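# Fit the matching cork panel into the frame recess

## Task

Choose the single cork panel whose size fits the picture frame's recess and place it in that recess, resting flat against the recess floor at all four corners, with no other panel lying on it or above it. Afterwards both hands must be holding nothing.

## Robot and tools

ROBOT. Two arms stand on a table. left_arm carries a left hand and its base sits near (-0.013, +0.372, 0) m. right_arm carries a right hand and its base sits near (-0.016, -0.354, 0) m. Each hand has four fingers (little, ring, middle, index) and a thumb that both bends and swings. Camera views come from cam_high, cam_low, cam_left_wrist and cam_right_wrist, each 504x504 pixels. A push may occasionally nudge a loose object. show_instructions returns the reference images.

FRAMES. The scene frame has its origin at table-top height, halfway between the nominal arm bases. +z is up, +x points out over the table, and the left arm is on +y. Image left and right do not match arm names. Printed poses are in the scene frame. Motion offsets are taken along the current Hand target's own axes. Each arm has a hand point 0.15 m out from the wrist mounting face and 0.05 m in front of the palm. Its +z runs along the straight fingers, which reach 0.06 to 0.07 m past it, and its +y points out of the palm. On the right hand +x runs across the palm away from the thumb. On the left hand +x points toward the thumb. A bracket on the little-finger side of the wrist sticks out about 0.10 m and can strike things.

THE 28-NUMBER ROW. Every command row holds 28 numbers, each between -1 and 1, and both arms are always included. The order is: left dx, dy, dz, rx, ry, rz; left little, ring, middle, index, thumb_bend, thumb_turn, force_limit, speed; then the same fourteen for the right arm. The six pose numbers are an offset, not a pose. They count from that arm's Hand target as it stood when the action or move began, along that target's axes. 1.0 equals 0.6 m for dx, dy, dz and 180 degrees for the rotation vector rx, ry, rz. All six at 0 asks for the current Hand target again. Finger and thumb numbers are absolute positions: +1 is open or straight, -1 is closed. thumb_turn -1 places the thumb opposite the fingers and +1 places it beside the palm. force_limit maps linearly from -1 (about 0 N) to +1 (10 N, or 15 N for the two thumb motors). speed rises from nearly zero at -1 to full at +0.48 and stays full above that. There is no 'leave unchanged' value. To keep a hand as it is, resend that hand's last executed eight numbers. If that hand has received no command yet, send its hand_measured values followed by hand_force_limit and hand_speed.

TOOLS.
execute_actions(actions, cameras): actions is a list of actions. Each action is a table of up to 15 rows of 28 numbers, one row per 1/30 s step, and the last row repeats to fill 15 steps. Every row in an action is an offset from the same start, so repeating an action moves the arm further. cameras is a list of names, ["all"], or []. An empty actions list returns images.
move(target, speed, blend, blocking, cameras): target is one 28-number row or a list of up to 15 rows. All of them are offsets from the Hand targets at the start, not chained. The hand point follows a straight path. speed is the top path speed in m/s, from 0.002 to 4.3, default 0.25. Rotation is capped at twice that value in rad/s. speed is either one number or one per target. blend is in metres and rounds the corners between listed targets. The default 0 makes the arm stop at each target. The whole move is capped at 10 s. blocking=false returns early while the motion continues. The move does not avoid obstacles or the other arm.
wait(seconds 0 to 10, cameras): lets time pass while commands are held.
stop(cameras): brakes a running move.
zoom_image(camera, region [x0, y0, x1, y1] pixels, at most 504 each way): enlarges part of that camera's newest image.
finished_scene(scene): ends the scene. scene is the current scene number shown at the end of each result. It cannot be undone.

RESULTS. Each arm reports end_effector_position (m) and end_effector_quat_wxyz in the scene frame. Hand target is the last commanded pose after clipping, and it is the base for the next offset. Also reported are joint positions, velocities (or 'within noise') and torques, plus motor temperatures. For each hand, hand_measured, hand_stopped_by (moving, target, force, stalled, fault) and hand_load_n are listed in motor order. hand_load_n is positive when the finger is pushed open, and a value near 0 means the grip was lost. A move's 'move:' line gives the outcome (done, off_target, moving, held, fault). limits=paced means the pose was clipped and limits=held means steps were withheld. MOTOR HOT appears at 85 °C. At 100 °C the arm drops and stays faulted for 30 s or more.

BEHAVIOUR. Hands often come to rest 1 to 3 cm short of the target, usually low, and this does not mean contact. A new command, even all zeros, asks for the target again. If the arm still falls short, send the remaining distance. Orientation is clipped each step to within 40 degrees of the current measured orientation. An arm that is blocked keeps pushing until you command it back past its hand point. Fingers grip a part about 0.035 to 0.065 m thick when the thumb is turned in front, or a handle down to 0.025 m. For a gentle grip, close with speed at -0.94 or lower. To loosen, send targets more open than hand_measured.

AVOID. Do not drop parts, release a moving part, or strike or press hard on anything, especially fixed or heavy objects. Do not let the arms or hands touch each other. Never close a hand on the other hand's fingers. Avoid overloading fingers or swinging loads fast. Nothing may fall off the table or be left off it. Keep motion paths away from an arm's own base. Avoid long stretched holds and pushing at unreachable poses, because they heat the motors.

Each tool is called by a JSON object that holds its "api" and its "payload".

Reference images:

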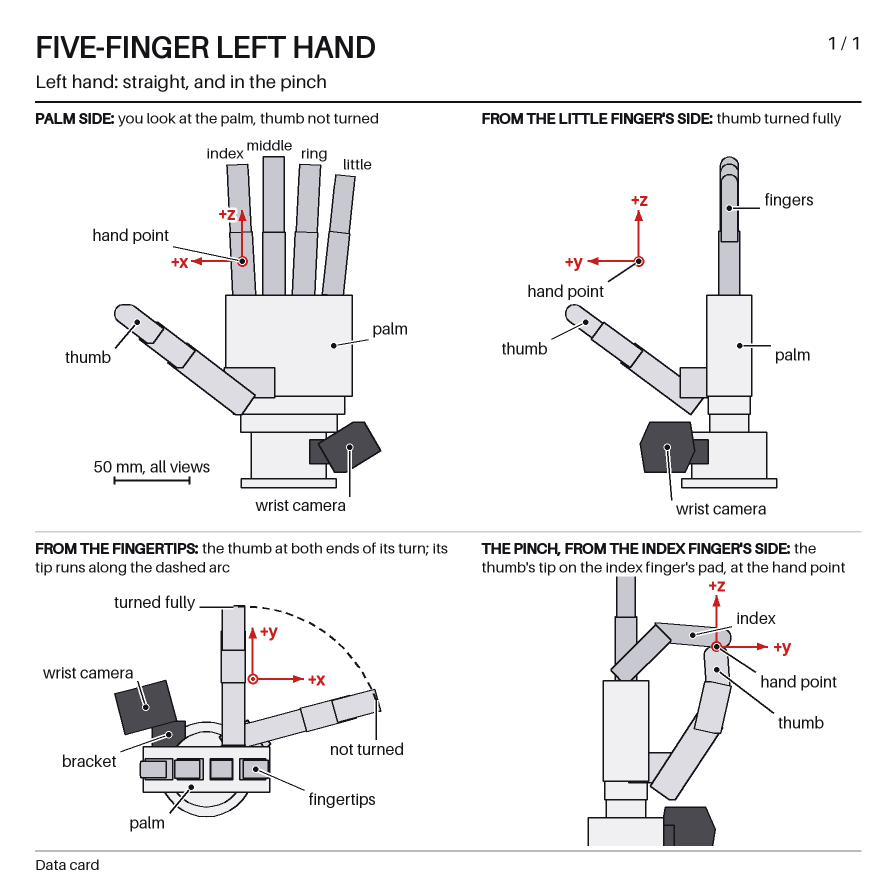

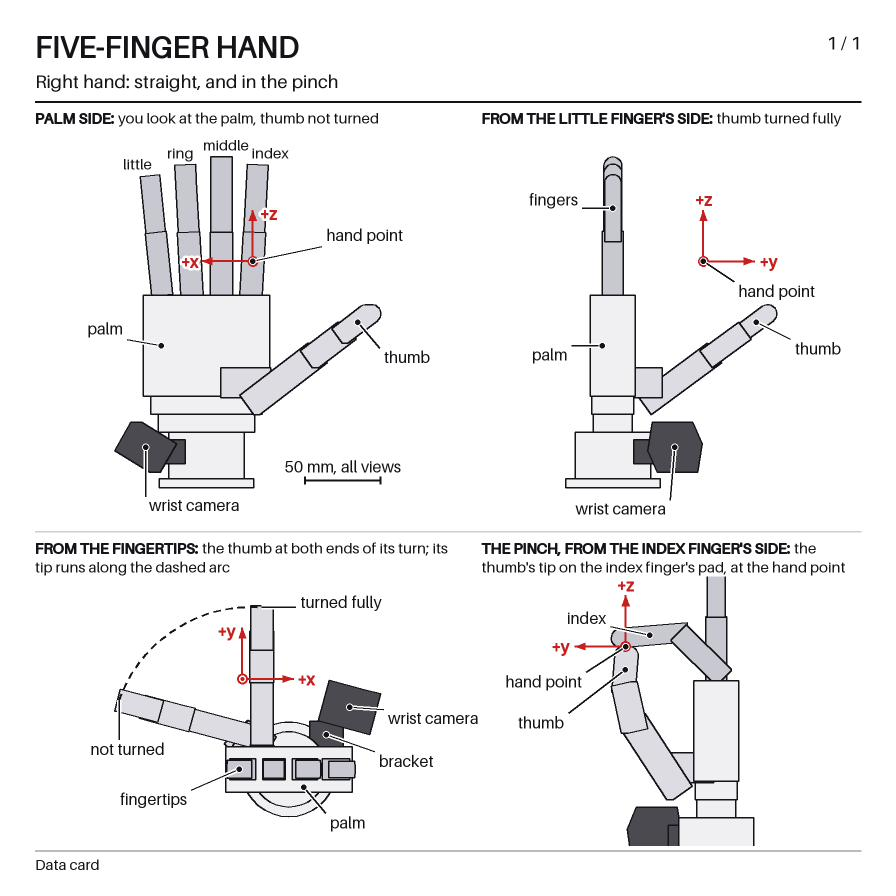

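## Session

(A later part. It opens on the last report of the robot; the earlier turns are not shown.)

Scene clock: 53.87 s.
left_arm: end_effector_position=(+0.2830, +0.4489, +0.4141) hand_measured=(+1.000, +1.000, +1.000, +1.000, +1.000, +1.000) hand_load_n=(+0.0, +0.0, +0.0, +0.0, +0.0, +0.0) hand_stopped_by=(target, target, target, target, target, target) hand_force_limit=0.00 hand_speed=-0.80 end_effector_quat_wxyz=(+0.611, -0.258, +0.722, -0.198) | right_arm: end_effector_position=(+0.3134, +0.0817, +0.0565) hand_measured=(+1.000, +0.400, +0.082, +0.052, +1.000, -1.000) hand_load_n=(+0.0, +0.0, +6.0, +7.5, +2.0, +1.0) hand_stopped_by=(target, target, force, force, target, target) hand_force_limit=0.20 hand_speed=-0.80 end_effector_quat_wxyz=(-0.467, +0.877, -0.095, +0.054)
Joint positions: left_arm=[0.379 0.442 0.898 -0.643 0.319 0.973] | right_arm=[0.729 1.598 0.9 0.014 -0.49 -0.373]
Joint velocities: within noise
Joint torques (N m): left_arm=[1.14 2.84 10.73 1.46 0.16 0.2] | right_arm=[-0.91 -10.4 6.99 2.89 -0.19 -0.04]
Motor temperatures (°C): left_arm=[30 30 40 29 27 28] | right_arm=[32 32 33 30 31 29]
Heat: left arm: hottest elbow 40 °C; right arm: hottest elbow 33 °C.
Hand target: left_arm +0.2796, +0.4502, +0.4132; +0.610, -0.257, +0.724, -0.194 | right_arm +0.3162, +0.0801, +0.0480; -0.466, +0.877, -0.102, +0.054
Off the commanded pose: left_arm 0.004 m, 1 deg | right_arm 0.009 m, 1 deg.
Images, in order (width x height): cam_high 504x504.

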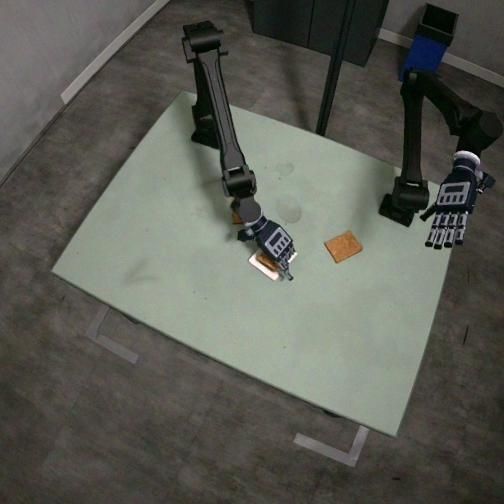

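{"api": "move", "payload": {"target": [0,0,0,0,0,0,1,1,1,1,1,1,0,-0.8,0.0015,0.0147,0.0157,0,0.0161,0.0109,1,0.4,0.082,-0.3,1,-1,0.2,-0.8], "speed": 0.08, "cameras": ["cam_low","cam_right_wrist","cam_high"]}}

{"api": "zoom_image", "payload": {"camera": "cam_right_wrist", "region": [220, 30, 504, 314]}}

{"api": "zoom_image", "payload": {"camera": "cam_high", "region": [245, 245, 285, 285]}}

{"api": "zoom_image", "payload": {"camera": "cam_low", "region": [170, 220, 270, 280]}}

Scene clock: 55.67 s.
left_arm: end_effector_position=(+0.2830, +0.4489, +0.4141) hand_measured=(+1.000, +1.000, +1.000, +1.000, +1.000, +1.000) hand_load_n=(+0.0, +0.0, +0.0, +0.0, +0.0, +0.0) hand_stopped_by=(target, target, target, target, target, target) hand_force_limit=0.00 hand_speed=-0.80 end_effector_quat_wxyz=(+0.611, -0.258, +0.722, -0.198) | right_arm: end_effector_position=(+0.3214, +0.0797, +0.0438) hand_measured=(+1.000, +0.400, +0.082, +0.052, +1.000, -1.000) hand_load_n=(+0.0, -0.5, +6.0, +7.5, +2.0, +1.0) hand_stopped_by=(target, target, force, force, target, target) hand_force_limit=0.20 hand_speed=-0.80 end_effector_quat_wxyz=(-0.465, +0.873, -0.128, +0.071)
Joint positions: left_arm=[0.379 0.442 0.898 -0.643 0.319 0.973] | right_arm=[0.729 1.618 0.877 0.08 -0.432 -0.322]
Joint torques (N m): left_arm=[1.2 2.84 10.73 1.44 0.16 0.2] | right_arm=[0.32 -10.46 6.8 3 -0.15 -0.05]
Heat: left arm: hottest elbow 41 °C; right arm: hottest elbow 33 °C.
Hand target: left_arm +0.2796, +0.4502, +0.4132; +0.610, -0.257, +0.724, -0.194 | right_arm +0.3178, +0.0828, +0.0355; -0.465, +0.873, -0.129, +0.068
Off the commanded pose: left_arm 0.004 m, 1 deg | right_arm 0.010 m, 0 deg.
move: done
Images, in order (width x height): cam_high 504x504, cam_low 504x504, cam_right_wrist 504x504.

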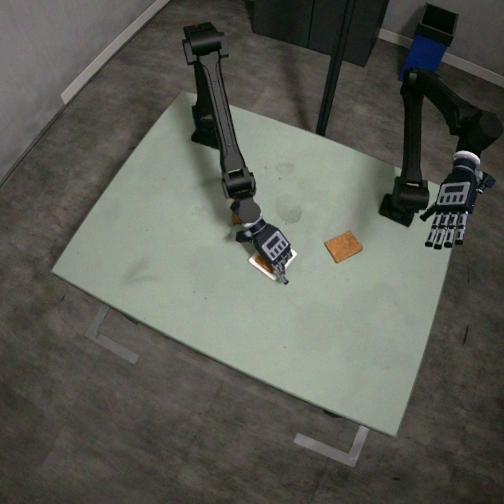

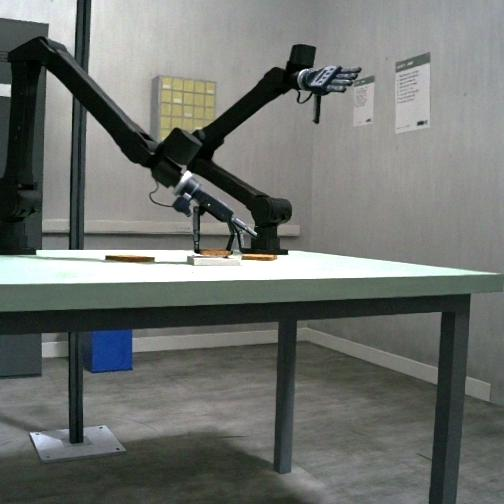

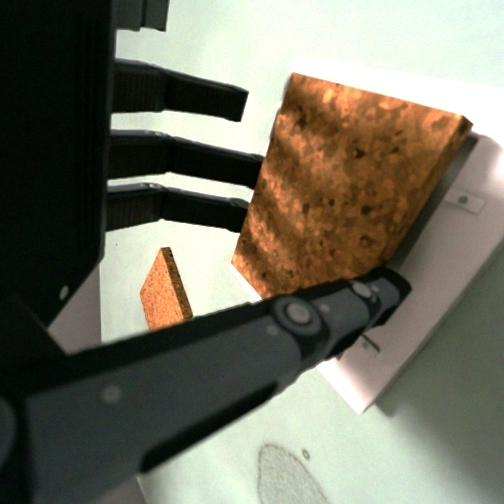

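Scaled by 1.775 from the camera's 504x504 image, which has a finer 720x720 frame.

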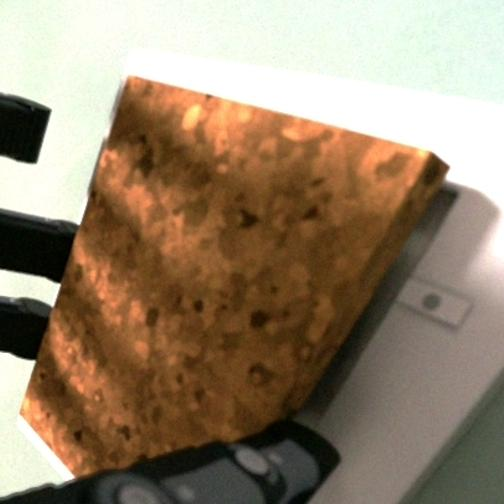

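Scaled by 12.600 from the camera's 504x504 image, which has a finer 720x720 frame.

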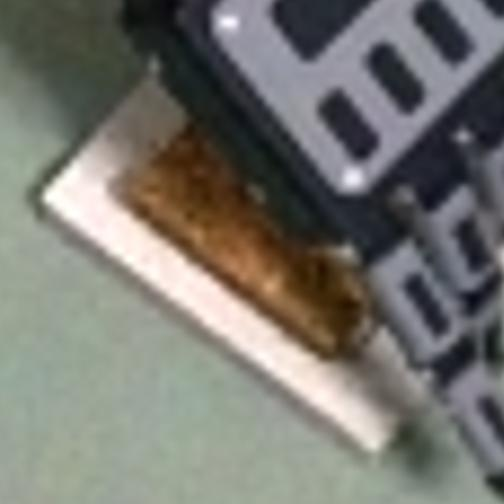

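Scaled by 5.040 from the camera's 504x504 image, which has a finer 720x720 frame.

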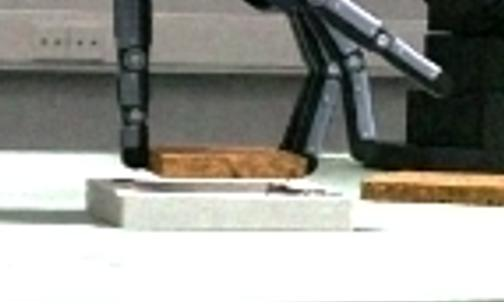

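{"api": "move", "payload": {"target": [0,0,0,0,0,0,1,1,1,1,1,1,0,-0.8,-0.0187,-0.004,0.0059,0,0,0,1,0.4,0.082,-0.3,1,-1,0.2,-0.8], "speed": 0.08, "cameras": ["cam_right_wrist"]}}

{"api": "zoom_image", "payload": {"camera": "cam_right_wrist", "region": [220, 30, 504, 314]}}

Scene clock: 57.00 s.
left_arm: end_effector_position=(+0.2830, +0.4489, +0.4141) hand_measured=(+1.000, +1.000, +1.000, +1.000, +1.000, +1.000) hand_load_n=(+0.0, +0.0, +0.0, +0.0, +0.0, +0.0) hand_stopped_by=(target, target, target, target, target, target) hand_force_limit=0.00 hand_speed=-0.80 end_effector_quat_wxyz=(+0.611, -0.258, +0.722, -0.198) | right_arm: end_effector_position=(+0.3134, +0.0853, +0.0417) hand_measured=(+1.000, +0.400, +0.082, +0.052, +1.000, -1.000) hand_load_n=(+0.0, +0.0, +6.5, +7.5, +2.0, +1.0) hand_stopped_by=(target, target, force, force, target, target) hand_force_limit=0.20 hand_speed=-0.80 end_effector_quat_wxyz=(-0.463, +0.874, -0.130, +0.071)
Joint positions: left_arm=[0.379 0.442 0.898 -0.643 0.319 0.973] | right_arm=[0.751 1.618 0.87 0.09 -0.411 -0.304]
Joint torques (N m): left_arm=[1.14 2.84 10.73 1.44 0.16 0.2] | right_arm=[0.67 -10.7 6.79 2.97 -0.13 -0.07]
Heat: left arm: hottest elbow 41 °C; right arm: hottest elbow 33 °C.
Hand target: left_arm +0.2796, +0.4502, +0.4132; +0.610, -0.257, +0.724, -0.194 | right_arm +0.3082, +0.0900, +0.0354; -0.464, +0.874, -0.129, +0.068
Off the commanded pose: left_arm 0.004 m, 1 deg | right_arm 0.009 m, 0 deg.
move: done
Images, in order (width x height): cam_right_wrist 504x504.

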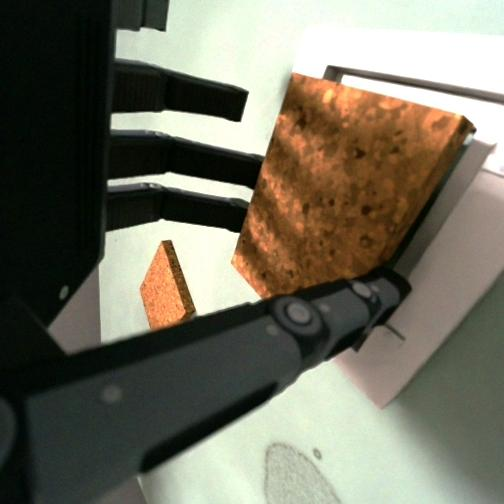

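Scaled by 1.775 from the camera's 504x504 image, which has a finer 720x720 frame.

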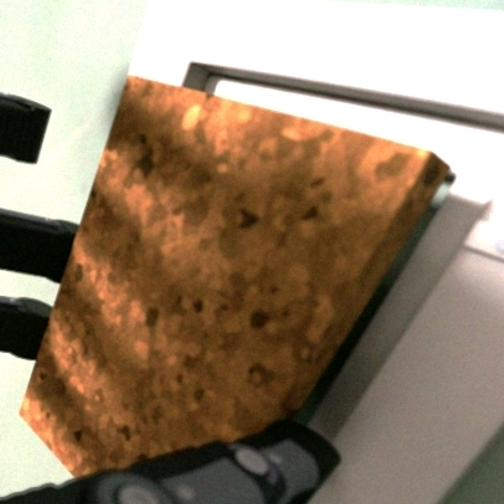

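{"api": "zoom_image", "payload": {"camera": "cam_right_wrist", "region": [384, 70, 504, 190]}}

{"api": "zoom_image", "payload": {"camera": "cam_right_wrist", "region": [270, 40, 390, 160]}}

Scaled by 4.200 from the camera's 504x504 image, which has a finer 720x720 frame.

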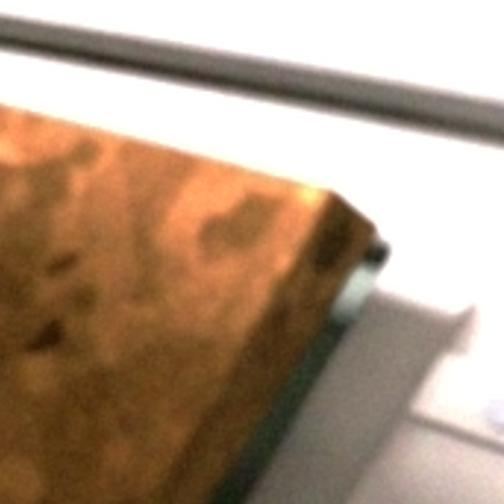

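Scaled by 4.200 from the camera's 504x504 image, which has a finer 720x720 frame.

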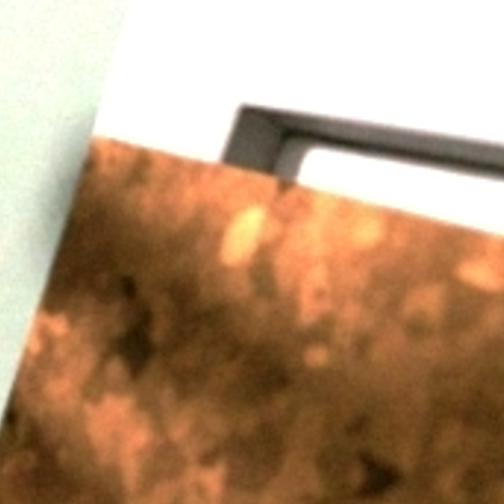

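{"api": "execute_actions", "payload": {"actions": [], "cameras": ["cam_high","cam_low"]}}

{"api": "zoom_image", "payload": {"camera": "cam_high", "region": [245, 245, 285, 285]}}

{"api": "zoom_image", "payload": {"camera": "cam_low", "region": [180, 235, 250, 275]}}

Scene clock: 58.13 s.
left_arm: end_effector_position=(+0.2830, +0.4489, +0.4141) hand_measured=(+1.000, +1.000, +1.000, +1.000, +1.000, +1.000) hand_load_n=(+0.0, +0.0, +0.0, +0.0, +0.0, +0.0) hand_stopped_by=(target, target, target, target, target, target) hand_force_limit=0.00 hand_speed=-0.80 end_effector_quat_wxyz=(+0.611, -0.258, +0.722, -0.198) | right_arm: end_effector_position=(+0.3135, +0.0853, +0.0417) hand_measured=(+1.000, +0.400, +0.082, +0.052, +1.000, -1.000) hand_load_n=(+0.0, +0.0, +6.0, +7.5, +2.0, +1.0) hand_stopped_by=(target, target, force, force, target, target) hand_force_limit=0.20 hand_speed=-0.80 end_effector_quat_wxyz=(-0.463, +0.874, -0.131, +0.071)
Joint positions: left_arm=[0.379 0.442 0.898 -0.643 0.319 0.973] | right_arm=[0.751 1.618 0.87 0.09 -0.411 -0.303]
Joint velocities: within noise
Joint torques (N m): left_arm=[1.14 2.84 10.73 1.44 0.16 0.2] | right_arm=[0.67 -10.58 6.8 2.97 -0.13 -0.04]
Motor temperatures (°C): left_arm=[30 30 41 29 27 28] | right_arm=[32 32 33 30 30 29]
Heat: left arm: hottest elbow 41 °C; right arm: hottest elbow 33 °C.
Hand target: left_arm +0.2796, +0.4502, +0.4132; +0.610, -0.257, +0.724, -0.194 | right_arm +0.3082, +0.0899, +0.0354; -0.464, +0.874, -0.129, +0.068
Off the commanded pose: left_arm 0.004 m, 1 deg | right_arm 0.009 m, 0 deg.
Images, in order (width x height): cam_high 504x504, cam_low 504x504.

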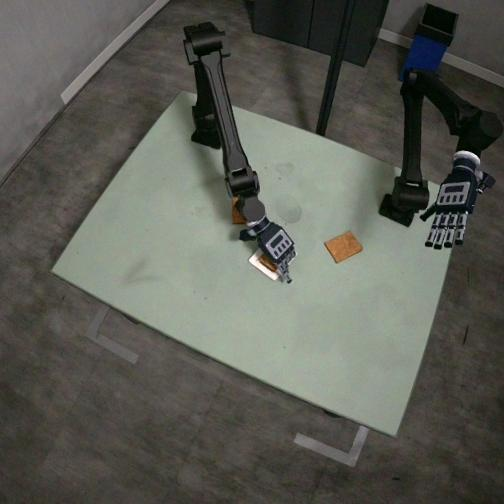

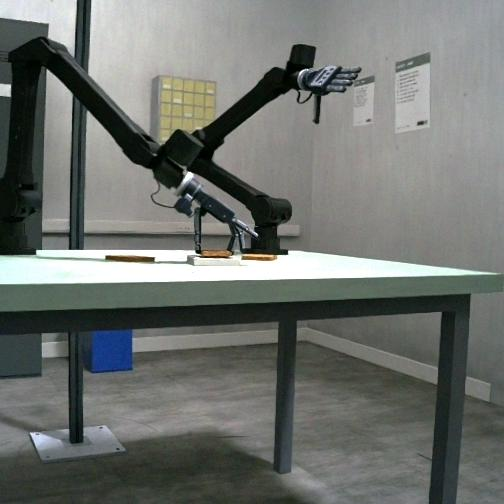

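Scaled by 12.600 from the camera's 504x504 image, which has a finer 720x720 frame.

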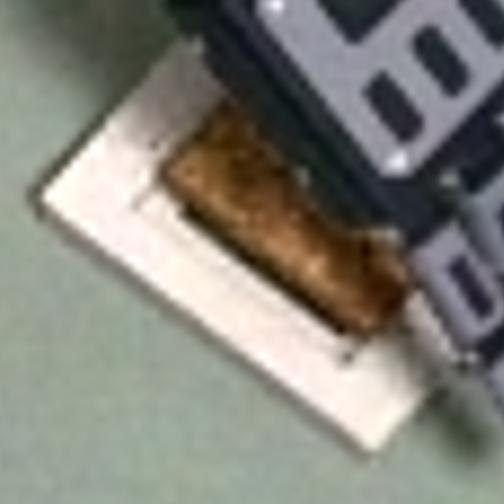

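Scaled by 7.200 from the camera's 504x504 image, which has a finer 720x720 frame.

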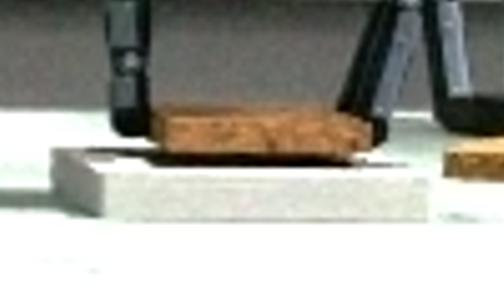

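{"api": "zoom_image", "payload": {"camera": "cam_low", "region": [184, 245, 244, 270]}}

Scaled by 8.400 from the camera's 504x504 image, which has a finer 720x720 frame.

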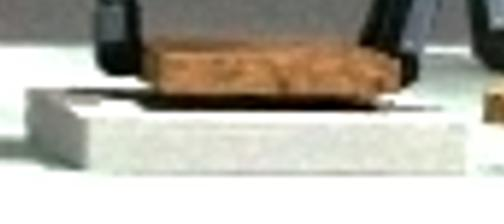

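{"api": "move", "payload": {"target": [0,0,0,0,0,0,1,1,1,1,1,1,0,-0.8,0.0248,0.0012,-0.0108,0,0,0,1,0.4,0.082,-0.3,1,-1,0.2,-0.8], "speed": 0.06, "cameras": ["cam_high","cam_right_wrist"]}}

{"api": "zoom_image", "payload": {"camera": "cam_right_wrist", "region": [270, 40, 504, 274]}}

{"api": "zoom_image", "payload": {"camera": "cam_high", "region": [245, 245, 285, 285]}}

Scene clock: 59.80 s.
left_arm: end_effector_position=(+0.2830, +0.4489, +0.4141) hand_measured=(+1.000, +1.000, +1.000, +1.000, +1.000, +1.000) hand_load_n=(+0.0, +0.0, +0.0, +0.0, +0.0, +0.0) hand_stopped_by=(target, target, target, target, target, target) hand_force_limit=0.00 hand_speed=-0.80 end_effector_quat_wxyz=(+0.611, -0.258, +0.722, -0.198) | right_arm: end_effector_position=(+0.3140, +0.0838, +0.0427) hand_measured=(+1.000, +0.400, +0.082, +0.052, +1.000, -1.000) hand_load_n=(+0.0, +0.0, +6.0, +7.5, +2.0, +1.0) hand_stopped_by=(target, target, force, force, target, target) hand_force_limit=0.20 hand_speed=-0.80 end_effector_quat_wxyz=(-0.467, +0.873, -0.126, +0.066)
Joint positions: left_arm=[0.379 0.442 0.898 -0.643 0.319 0.973] | right_arm=[0.742 1.618 0.87 0.09 -0.433 -0.311]
Joint torques (N m): left_arm=[1.2 2.84 10.71 1.44 0.16 0.2] | right_arm=[-1.44 -10.81 7.72 1.99 -0.38 -0.17]
Heat: left arm: hottest elbow 41 °C; right arm: hottest elbow 33 °C.
Hand target: left_arm +0.2796, +0.4502, +0.4132; +0.610, -0.257, +0.724, -0.194 | right_arm +0.3208, +0.0801, +0.0384; -0.464, +0.874, -0.129, +0.068
Off the commanded pose: left_arm 0.004 m, 1 deg | right_arm 0.009 m, 1 deg.
move: done
Images, in order (width x height): cam_high 504x504, cam_right_wrist 504x504.

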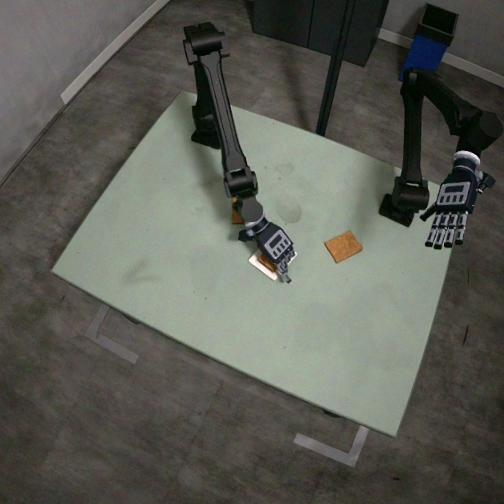

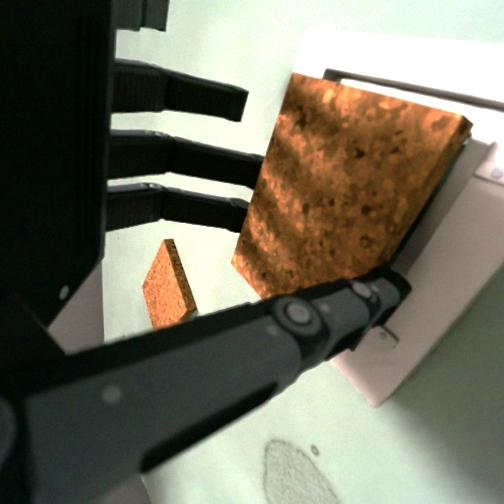

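Scaled by 2.154 from the camera's 504x504 image, which has a finer 720x720 frame.

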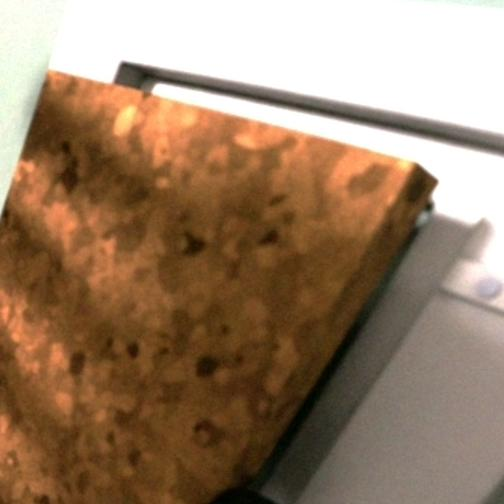

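Scaled by 12.600 from the camera's 504x504 image, which has a finer 720x720 frame.

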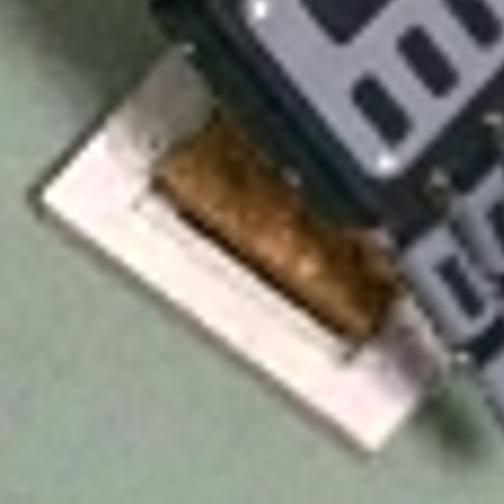

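{"api": "move", "payload": {"target": [0,0,0,0,0,0,1,1,1,1,1,1,0,-0.8,0.0047,0.0068,0.0017,0,0,0,1,0.4,0.082,-0.3,1,-1,0.2,-0.8], "speed": 0.06, "cameras": ["cam_high","cam_right_wrist","cam_low"]}}

{"api": "zoom_image", "payload": {"camera": "cam_right_wrist", "region": [270, 40, 504, 274]}}

{"api": "zoom_image", "payload": {"camera": "cam_high", "region": [245, 245, 285, 285]}}

{"api": "zoom_image", "payload": {"camera": "cam_low", "region": [184, 245, 244, 270]}}

Scene clock: 62.60 s.
left_arm: end_effector_position=(+0.2830, +0.4489, +0.4141) hand_measured=(+1.000, +1.000, +1.000, +1.000, +1.000, +1.000) hand_load_n=(+0.0, +0.0, +0.0, +0.0, +0.0, +0.0) hand_stopped_by=(target, target, target, target, target, target) hand_force_limit=0.00 hand_speed=-0.80 end_effector_quat_wxyz=(+0.611, -0.258, +0.722, -0.198) | right_arm: end_effector_position=(+0.3157, +0.0820, +0.0419) hand_measured=(+1.000, +0.400, +0.082, +0.052, +1.000, -1.000) hand_load_n=(+0.0, +0.0, +6.0, +7.5, +2.0, +1.0) hand_stopped_by=(target, target, force, force, target, target) hand_force_limit=0.20 hand_speed=-0.80 end_effector_quat_wxyz=(-0.467, +0.873, -0.125, +0.066)
Joint positions: left_arm=[0.379 0.442 0.898 -0.643 0.319 0.973] | right_arm=[0.737 1.62 0.87 0.09 -0.438 -0.316]
Joint torques (N m): left_arm=[1.2 2.9 10.73 1.44 0.16 0.2] | right_arm=[-1.61 -10.46 7.49 2.37 -0.38 -0.19]
Heat: left arm: hottest elbow 41 °C; right arm: hottest elbow 33 °C.
Hand target: left_arm +0.2796, +0.4502, +0.4132; +0.610, -0.257, +0.724, -0.194 | right_arm +0.3231, +0.0779, +0.0344; -0.464, +0.874, -0.129, +0.068
Off the commanded pose: left_arm 0.004 m, 1 deg | right_arm 0.011 m, 1 deg.
move: off_target (right_arm)
Images, in order (width x height): cam_high 504x504, cam_low 504x504, cam_right_wrist 504x504.

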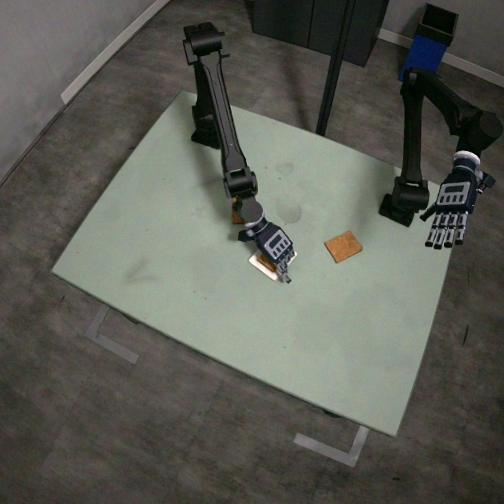

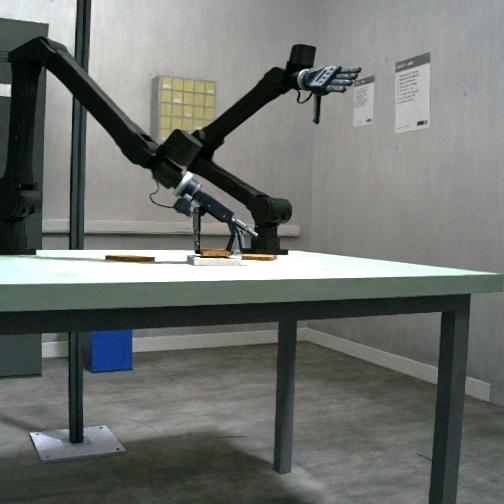

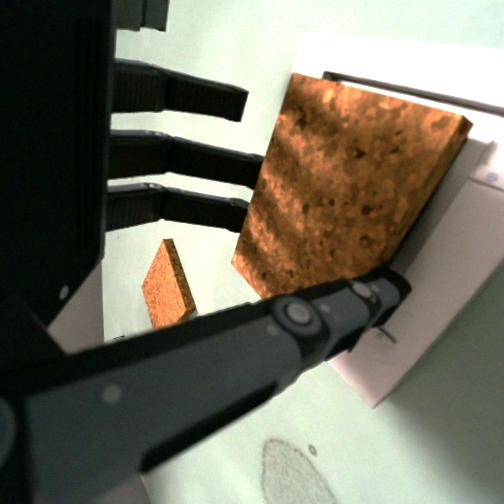

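Scaled by 2.154 from the camera's 504x504 image, which has a finer 720x720 frame.

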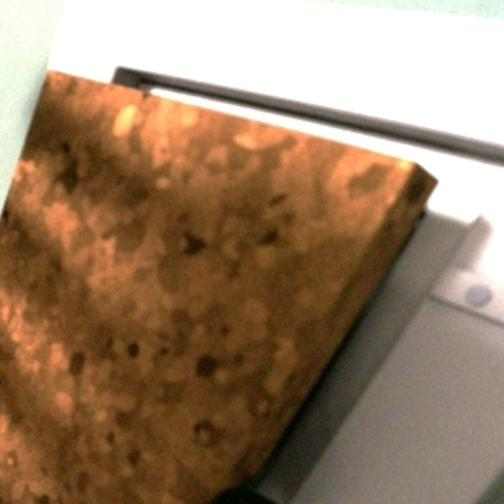

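Scaled by 12.600 from the camera's 504x504 image, which has a finer 720x720 frame.

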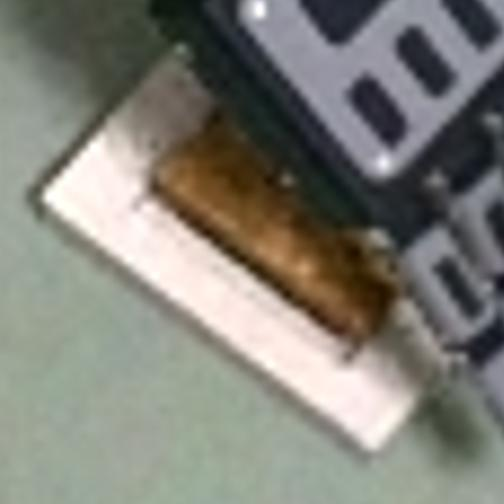

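Scaled by 8.400 from the camera's 504x504 image, which has a finer 720x720 frame.

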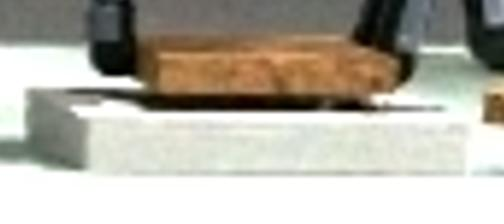

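{"api": "move", "payload": {"target": [0,0,0,0,0,0,1,1,1,1,1,1,0,-0.8,0.0056,0.0083,0.0026,0,0,0,1,0.4,0.082,-0.3,1,-1,0.2,-0.8], "speed": 0.06, "cameras": ["cam_high","cam_right_wrist","cam_low"]}}

{"api": "zoom_image", "payload": {"camera": "cam_right_wrist", "region": [270, 40, 504, 274]}}

{"api": "zoom_image", "payload": {"camera": "cam_high", "region": [245, 245, 285, 285]}}

{"api": "zoom_image", "payload": {"camera": "cam_low", "region": [184, 245, 244, 270]}}

Scene clock: 64.00 s.
left_arm: end_effector_position=(+0.2830, +0.4489, +0.4141) hand_measured=(+1.000, +1.000, +1.000, +1.000, +1.000, +1.000) hand_load_n=(+0.0, +0.0, +0.0, +0.0, +0.0, +0.0) hand_stopped_by=(target, target, target, target, target, target) hand_force_limit=0.00 hand_speed=-0.80 end_effector_quat_wxyz=(+0.611, -0.258, +0.722, -0.198) | right_arm: end_effector_position=(+0.3172, +0.0796, +0.0374) hand_measured=(+1.000, +0.400, +0.082, +0.052, +1.000, -1.000) hand_load_n=(+0.0, +0.0, +6.5, +7.5, +2.0, +1.0) hand_stopped_by=(target, target, force, force, target, target) hand_force_limit=0.20 hand_speed=-0.80 end_effector_quat_wxyz=(-0.465, +0.874, -0.126, +0.063)
Joint positions: left_arm=[0.379 0.442 0.898 -0.643 0.319 0.973] | right_arm=[0.729 1.629 0.87 0.091 -0.446 -0.32]
Joint torques (N m): left_arm=[1.2 2.9 10.73 1.44 0.16 0.2] | right_arm=[-1.73 -10.23 7.23 2.84 -0.32 -0.18]
Heat: left arm: hottest elbow 41 °C; right arm: hottest elbow 33 °C.
Hand target: left_arm +0.2796, +0.4502, +0.4132; +0.610, -0.257, +0.724, -0.194 | right_arm +0.3259, +0.0755, +0.0294; -0.464, +0.874, -0.129, +0.068
Off the commanded pose: left_arm 0.004 m, 1 deg | right_arm 0.012 m, 1 deg.
move: off_target (right_arm)
Images, in order (width x height): cam_high 504x504, cam_low 504x504, cam_right_wrist 504x504.

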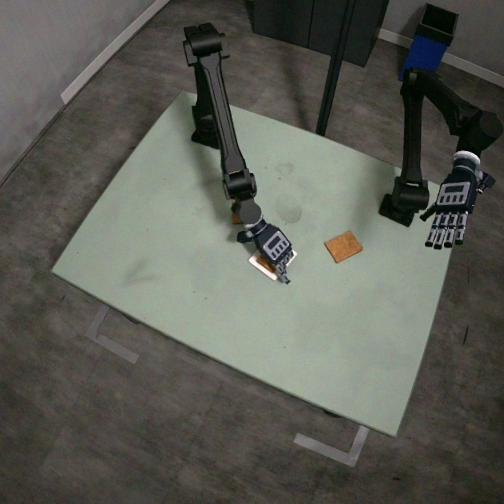

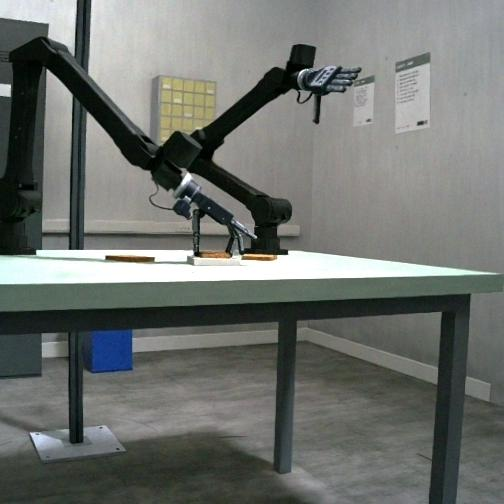

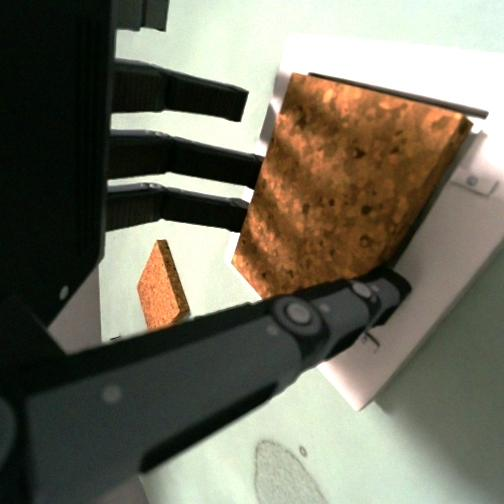

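Scaled by 2.154 from the camera's 504x504 image, which has a finer 720x720 frame.

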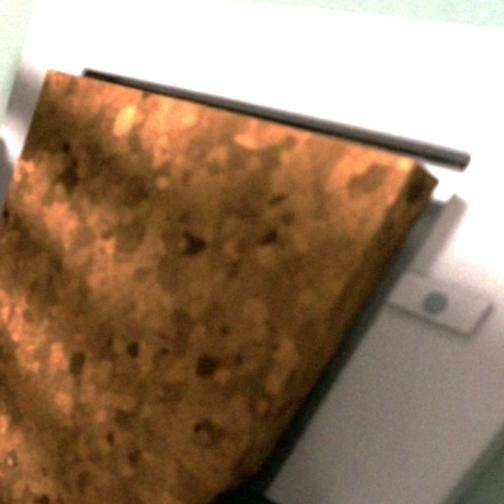

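Scaled by 12.600 from the camera's 504x504 image, which has a finer 720x720 frame.

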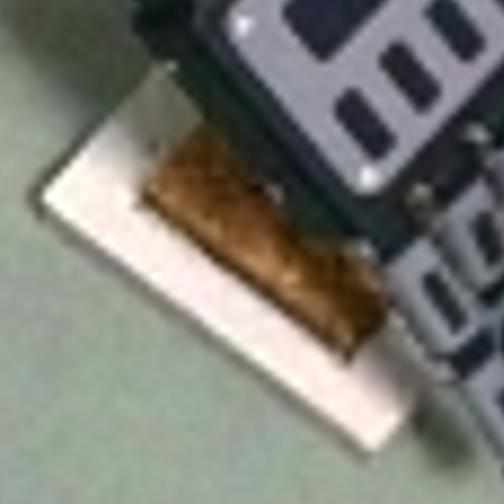

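Scaled by 8.400 from the camera's 504x504 image, which has a finer 720x720 frame.

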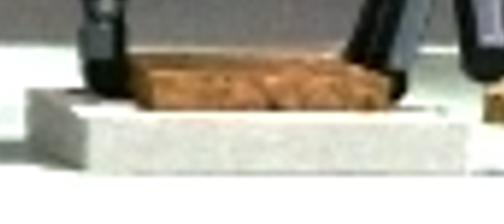

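{"api": "move", "payload": {"target": [0,0,0,0,0,0,1,1,1,1,1,1,0,-0.8,0.0018,0.0055,0.0043,0,0,0,1,0.4,0.082,-0.3,1,-1,0.2,-0.8], "speed": 0.05, "cameras": ["cam_high","cam_right_wrist","cam_low"]}}

{"api": "zoom_image", "payload": {"camera": "cam_right_wrist", "region": [270, 40, 504, 274]}}

{"api": "zoom_image", "payload": {"camera": "cam_high", "region": [245, 245, 285, 285]}}

{"api": "zoom_image", "payload": {"camera": "cam_low", "region": [184, 245, 244, 270]}}

Scene clock: 66.30 s.
left_arm: end_effector_position=(+0.2830, +0.4489, +0.4141) hand_measured=(+1.000, +1.000, +1.000, +1.000, +1.000, +1.000) hand_load_n=(+0.0, +0.0, +0.0, +0.0, +0.0, +0.0) hand_stopped_by=(target, target, target, target, target, target) hand_force_limit=0.00 hand_speed=-0.80 end_effector_quat_wxyz=(+0.611, -0.258, +0.722, -0.198) | right_arm: end_effector_position=(+0.3188, +0.0804, +0.0370) hand_measured=(+1.000, +0.400, +0.082, +0.052, +1.000, -1.000) hand_load_n=(+0.0, +0.0, +6.0, +7.0, +2.0, +1.0) hand_stopped_by=(target, target, force, force, target, target) hand_force_limit=0.20 hand_speed=-0.80 end_effector_quat_wxyz=(-0.468, +0.872, -0.125, +0.064)
Joint positions: left_arm=[0.379 0.442 0.898 -0.643 0.319 0.973] | right_arm=[0.727 1.633 0.87 0.102 -0.449 -0.32]
Joint torques (N m): left_arm=[1.2 2.9 10.73 1.44 0.16 0.2] | right_arm=[-1.73 -9.64 7.08 2.86 -0.26 -0.19]
Heat: left arm: hottest elbow 41 °C; right arm: hottest elbow 33 °C.
Hand target: left_arm +0.2796, +0.4502, +0.4132; +0.610, -0.257, +0.724, -0.194 | right_arm +0.3270, +0.0755, +0.0252; -0.464, +0.874, -0.129, +0.068
Off the commanded pose: left_arm 0.004 m, 1 deg | right_arm 0.015 m, 1 deg.
move: off_target (right_arm)
Images, in order (width x height): cam_high 504x504, cam_low 504x504, cam_right_wrist 504x504.

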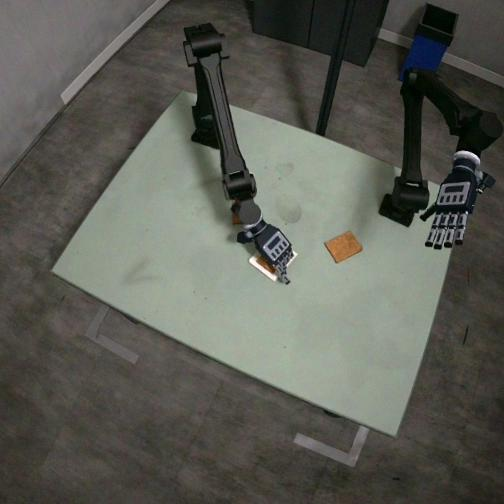

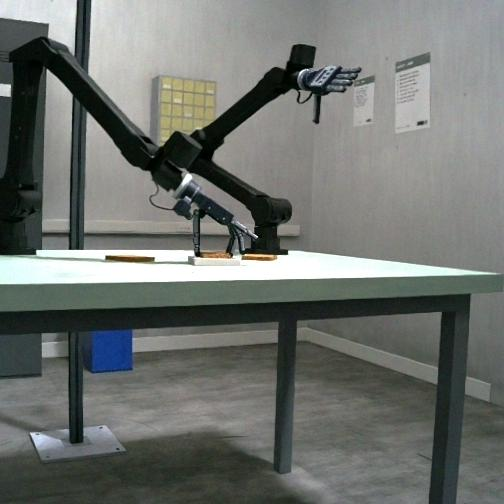

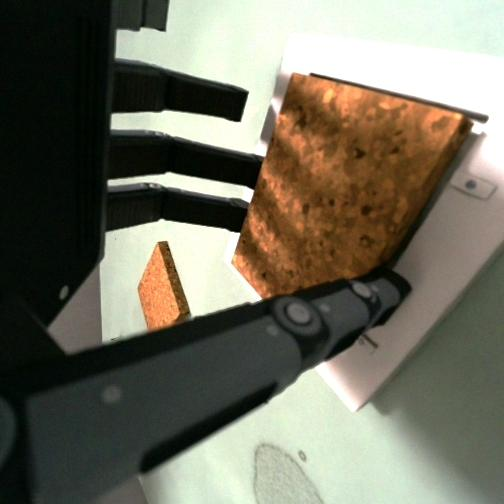

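Scaled by 2.154 from the camera's 504x504 image, which has a finer 720x720 frame.

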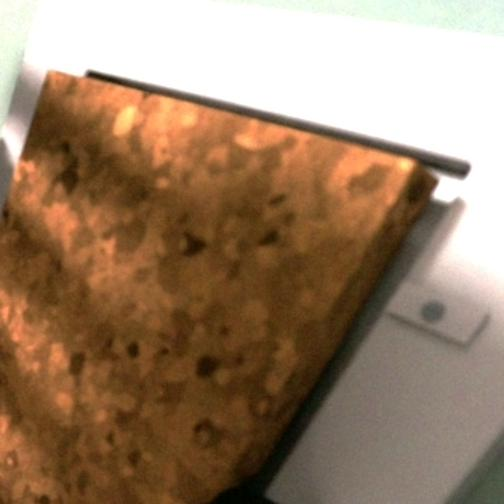

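Scaled by 12.600 from the camera's 504x504 image, which has a finer 720x720 frame.

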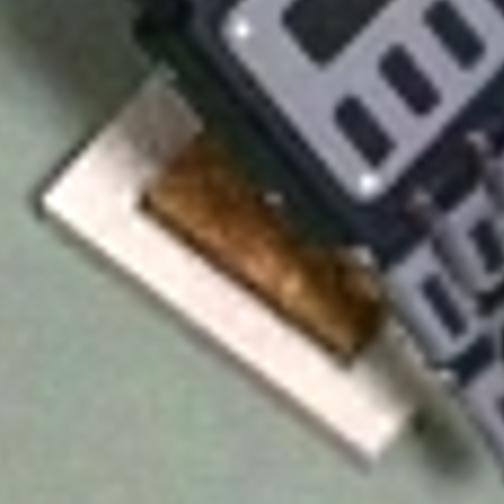

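Scaled by 8.400 from the camera's 504x504 image, which has a finer 720x720 frame.

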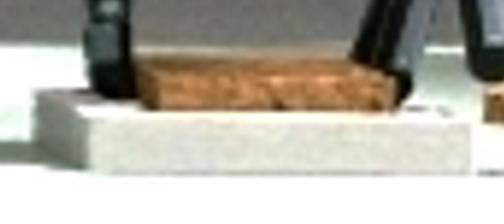

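{"api": "move", "payload": {"target": [0,0,0,0,0,0,1,1,1,1,1,1,0,-0.8,0.0025,-0.0138,-0.0092,0,0,0,1,0.4,0.082,-0.3,1,-1,0.2,-0.8], "speed": 0.05, "cameras": ["cam_right_wrist"]}}

{"api": "zoom_image", "payload": {"camera": "cam_right_wrist", "region": [270, 40, 504, 274]}}

Scene clock: 67.33 s.
left_arm: end_effector_position=(+0.2830, +0.4489, +0.4141) hand_measured=(+1.000, +1.000, +1.000, +1.000, +1.000, +1.000) hand_load_n=(+0.0, +0.0, +0.0, +0.0, +0.0, +0.0) hand_stopped_by=(target, target, target, target, target, target) hand_force_limit=0.00 hand_speed=-0.80 end_effector_quat_wxyz=(+0.611, -0.258, +0.722, -0.198) | right_arm: end_effector_position=(+0.3189, +0.0803, +0.0371) hand_measured=(+1.000, +0.400, +0.082, +0.052, +1.000, -1.000) hand_load_n=(+0.0, +0.0, +6.5, +7.5, +2.5, +1.0) hand_stopped_by=(target, target, force, force, target, target) hand_force_limit=0.20 hand_speed=-0.80 end_effector_quat_wxyz=(-0.468, +0.872, -0.125, +0.064)
Joint positions: left_arm=[0.379 0.442 0.898 -0.643 0.319 0.973] | right_arm=[0.727 1.633 0.87 0.102 -0.451 -0.321]
Joint torques (N m): left_arm=[1.14 2.84 10.73 1.44 0.16 0.2] | right_arm=[-1.73 -11.22 8.02 1.51 -0.27 -0.19]
Heat: left arm: hottest elbow 41 °C; right arm: hottest elbow 33 °C.
Hand target: left_arm +0.2796, +0.4502, +0.4132; +0.610, -0.257, +0.724, -0.194 | right_arm +0.3284, +0.0751, +0.0351; -0.464, +0.874, -0.129, +0.068
Off the commanded pose: left_arm 0.004 m, 1 deg | right_arm 0.011 m, 1 deg.
move: off_target (right_arm)
Images, in order (width x height): cam_right_wrist 504x504.

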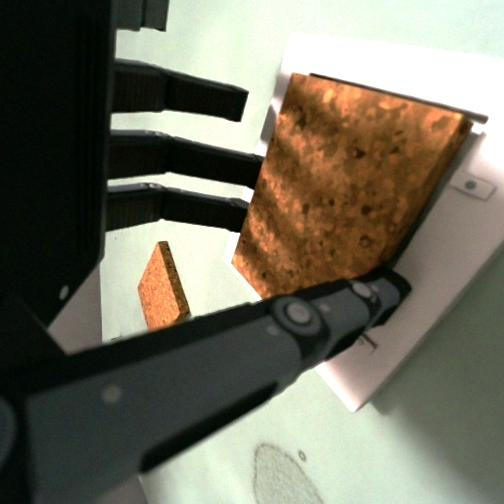

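Scaled by 2.154 from the camera's 504x504 image, which has a finer 720x720 frame.

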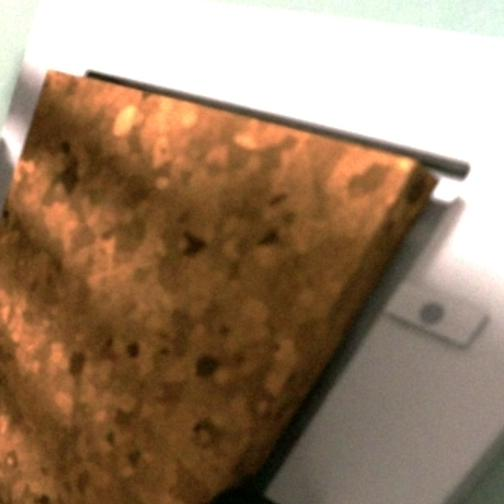

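{"api": "zoom_image", "payload": {"camera": "cam_right_wrist", "region": [210, 230, 310, 330]}}

{"api": "zoom_image", "payload": {"camera": "cam_right_wrist", "region": [350, 230, 430, 310]}}

Scaled by 5.040 from the camera's 504x504 image, which has a finer 720x720 frame.

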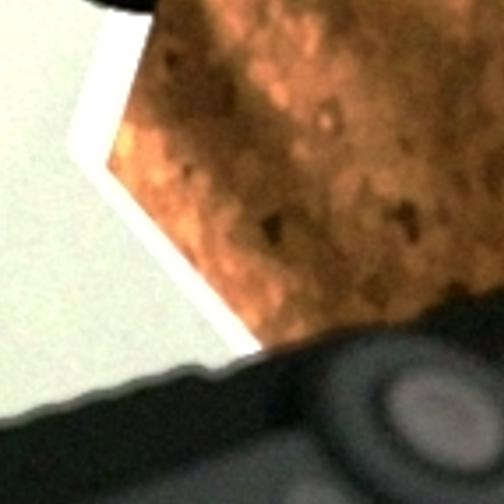

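Scaled by 6.300 from the camera's 504x504 image, which has a finer 720x720 frame.

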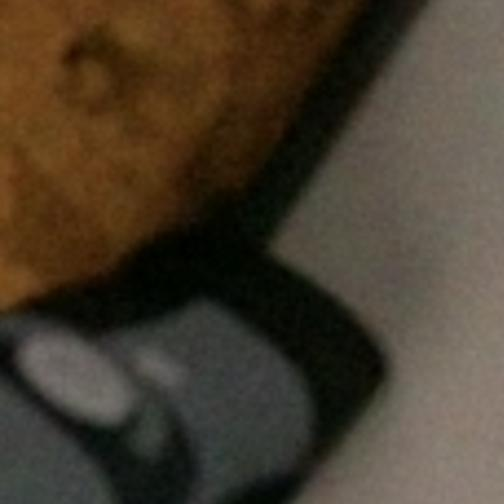

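{"api": "move", "payload": {"target": [0,0,0,0,0,0,1,1,1,1,1,1,0,-0.8,0.0025,-0.0042,-0.0027,0,0,0,1,0.4,0.082,-0.3,1,-1,0.2,-0.8], "speed": 0.05, "cameras": ["cam_right_wrist"]}}

{"api": "zoom_image", "payload": {"camera": "cam_right_wrist", "region": [270, 40, 504, 274]}}

Scene clock: 68.53 s.
left_arm: end_effector_position=(+0.2830, +0.4489, +0.4141) hand_measured=(+1.000, +1.000, +1.000, +1.000, +1.000, +1.000) hand_load_n=(+0.0, +0.0, +0.0, +0.0, +0.0, +0.0) hand_stopped_by=(target, target, target, target, target, target) hand_force_limit=0.00 hand_speed=-0.80 end_effector_quat_wxyz=(+0.611, -0.258, +0.722, -0.198) | right_arm: end_effector_position=(+0.3193, +0.0794, +0.0370) hand_measured=(+1.000, +0.400, +0.082, +0.052, +1.000, -1.000) hand_load_n=(+0.0, +0.0, +6.5, +7.5, +2.0, +1.0) hand_stopped_by=(target, target, force, force, target, target) hand_force_limit=0.20 hand_speed=-0.80 end_effector_quat_wxyz=(-0.468, +0.872, -0.124, +0.063)
Joint positions: left_arm=[0.379 0.442 0.898 -0.643 0.319 0.973] | right_arm=[0.724 1.633 0.87 0.1 -0.454 -0.323]
Joint torques (N m): left_arm=[1.2 2.84 10.73 1.44 0.16 0.2] | right_arm=[-1.85 -11.58 8.44 1.11 -0.25 -0.21]
Heat: left arm: hottest elbow 41 °C; right arm: hottest elbow 33 °C.
Hand target: left_arm +0.2796, +0.4502, +0.4132; +0.610, -0.257, +0.724, -0.194 | right_arm +0.3300, +0.0747, +0.0381; -0.464, +0.874, -0.129, +0.068
Off the commanded pose: left_arm 0.004 m, 1 deg | right_arm 0.012 m, 1 deg.
move: off_target (right_arm)
Images, in order (width x height): cam_right_wrist 504x504.

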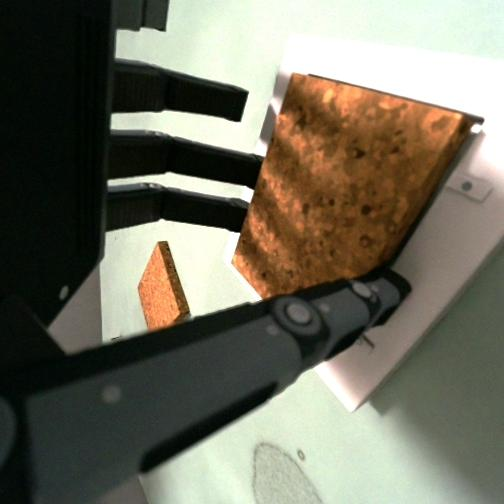

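Scaled by 2.154 from the camera's 504x504 image, which has a finer 720x720 frame.

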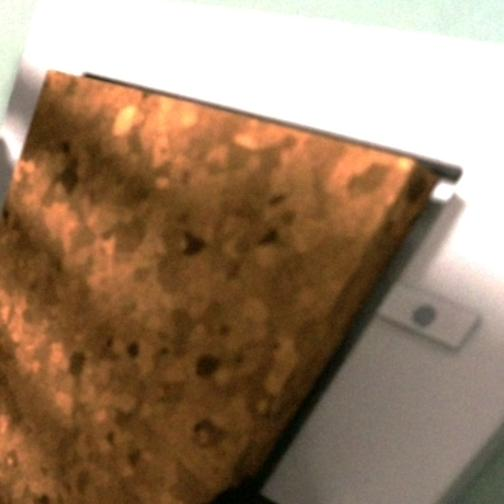

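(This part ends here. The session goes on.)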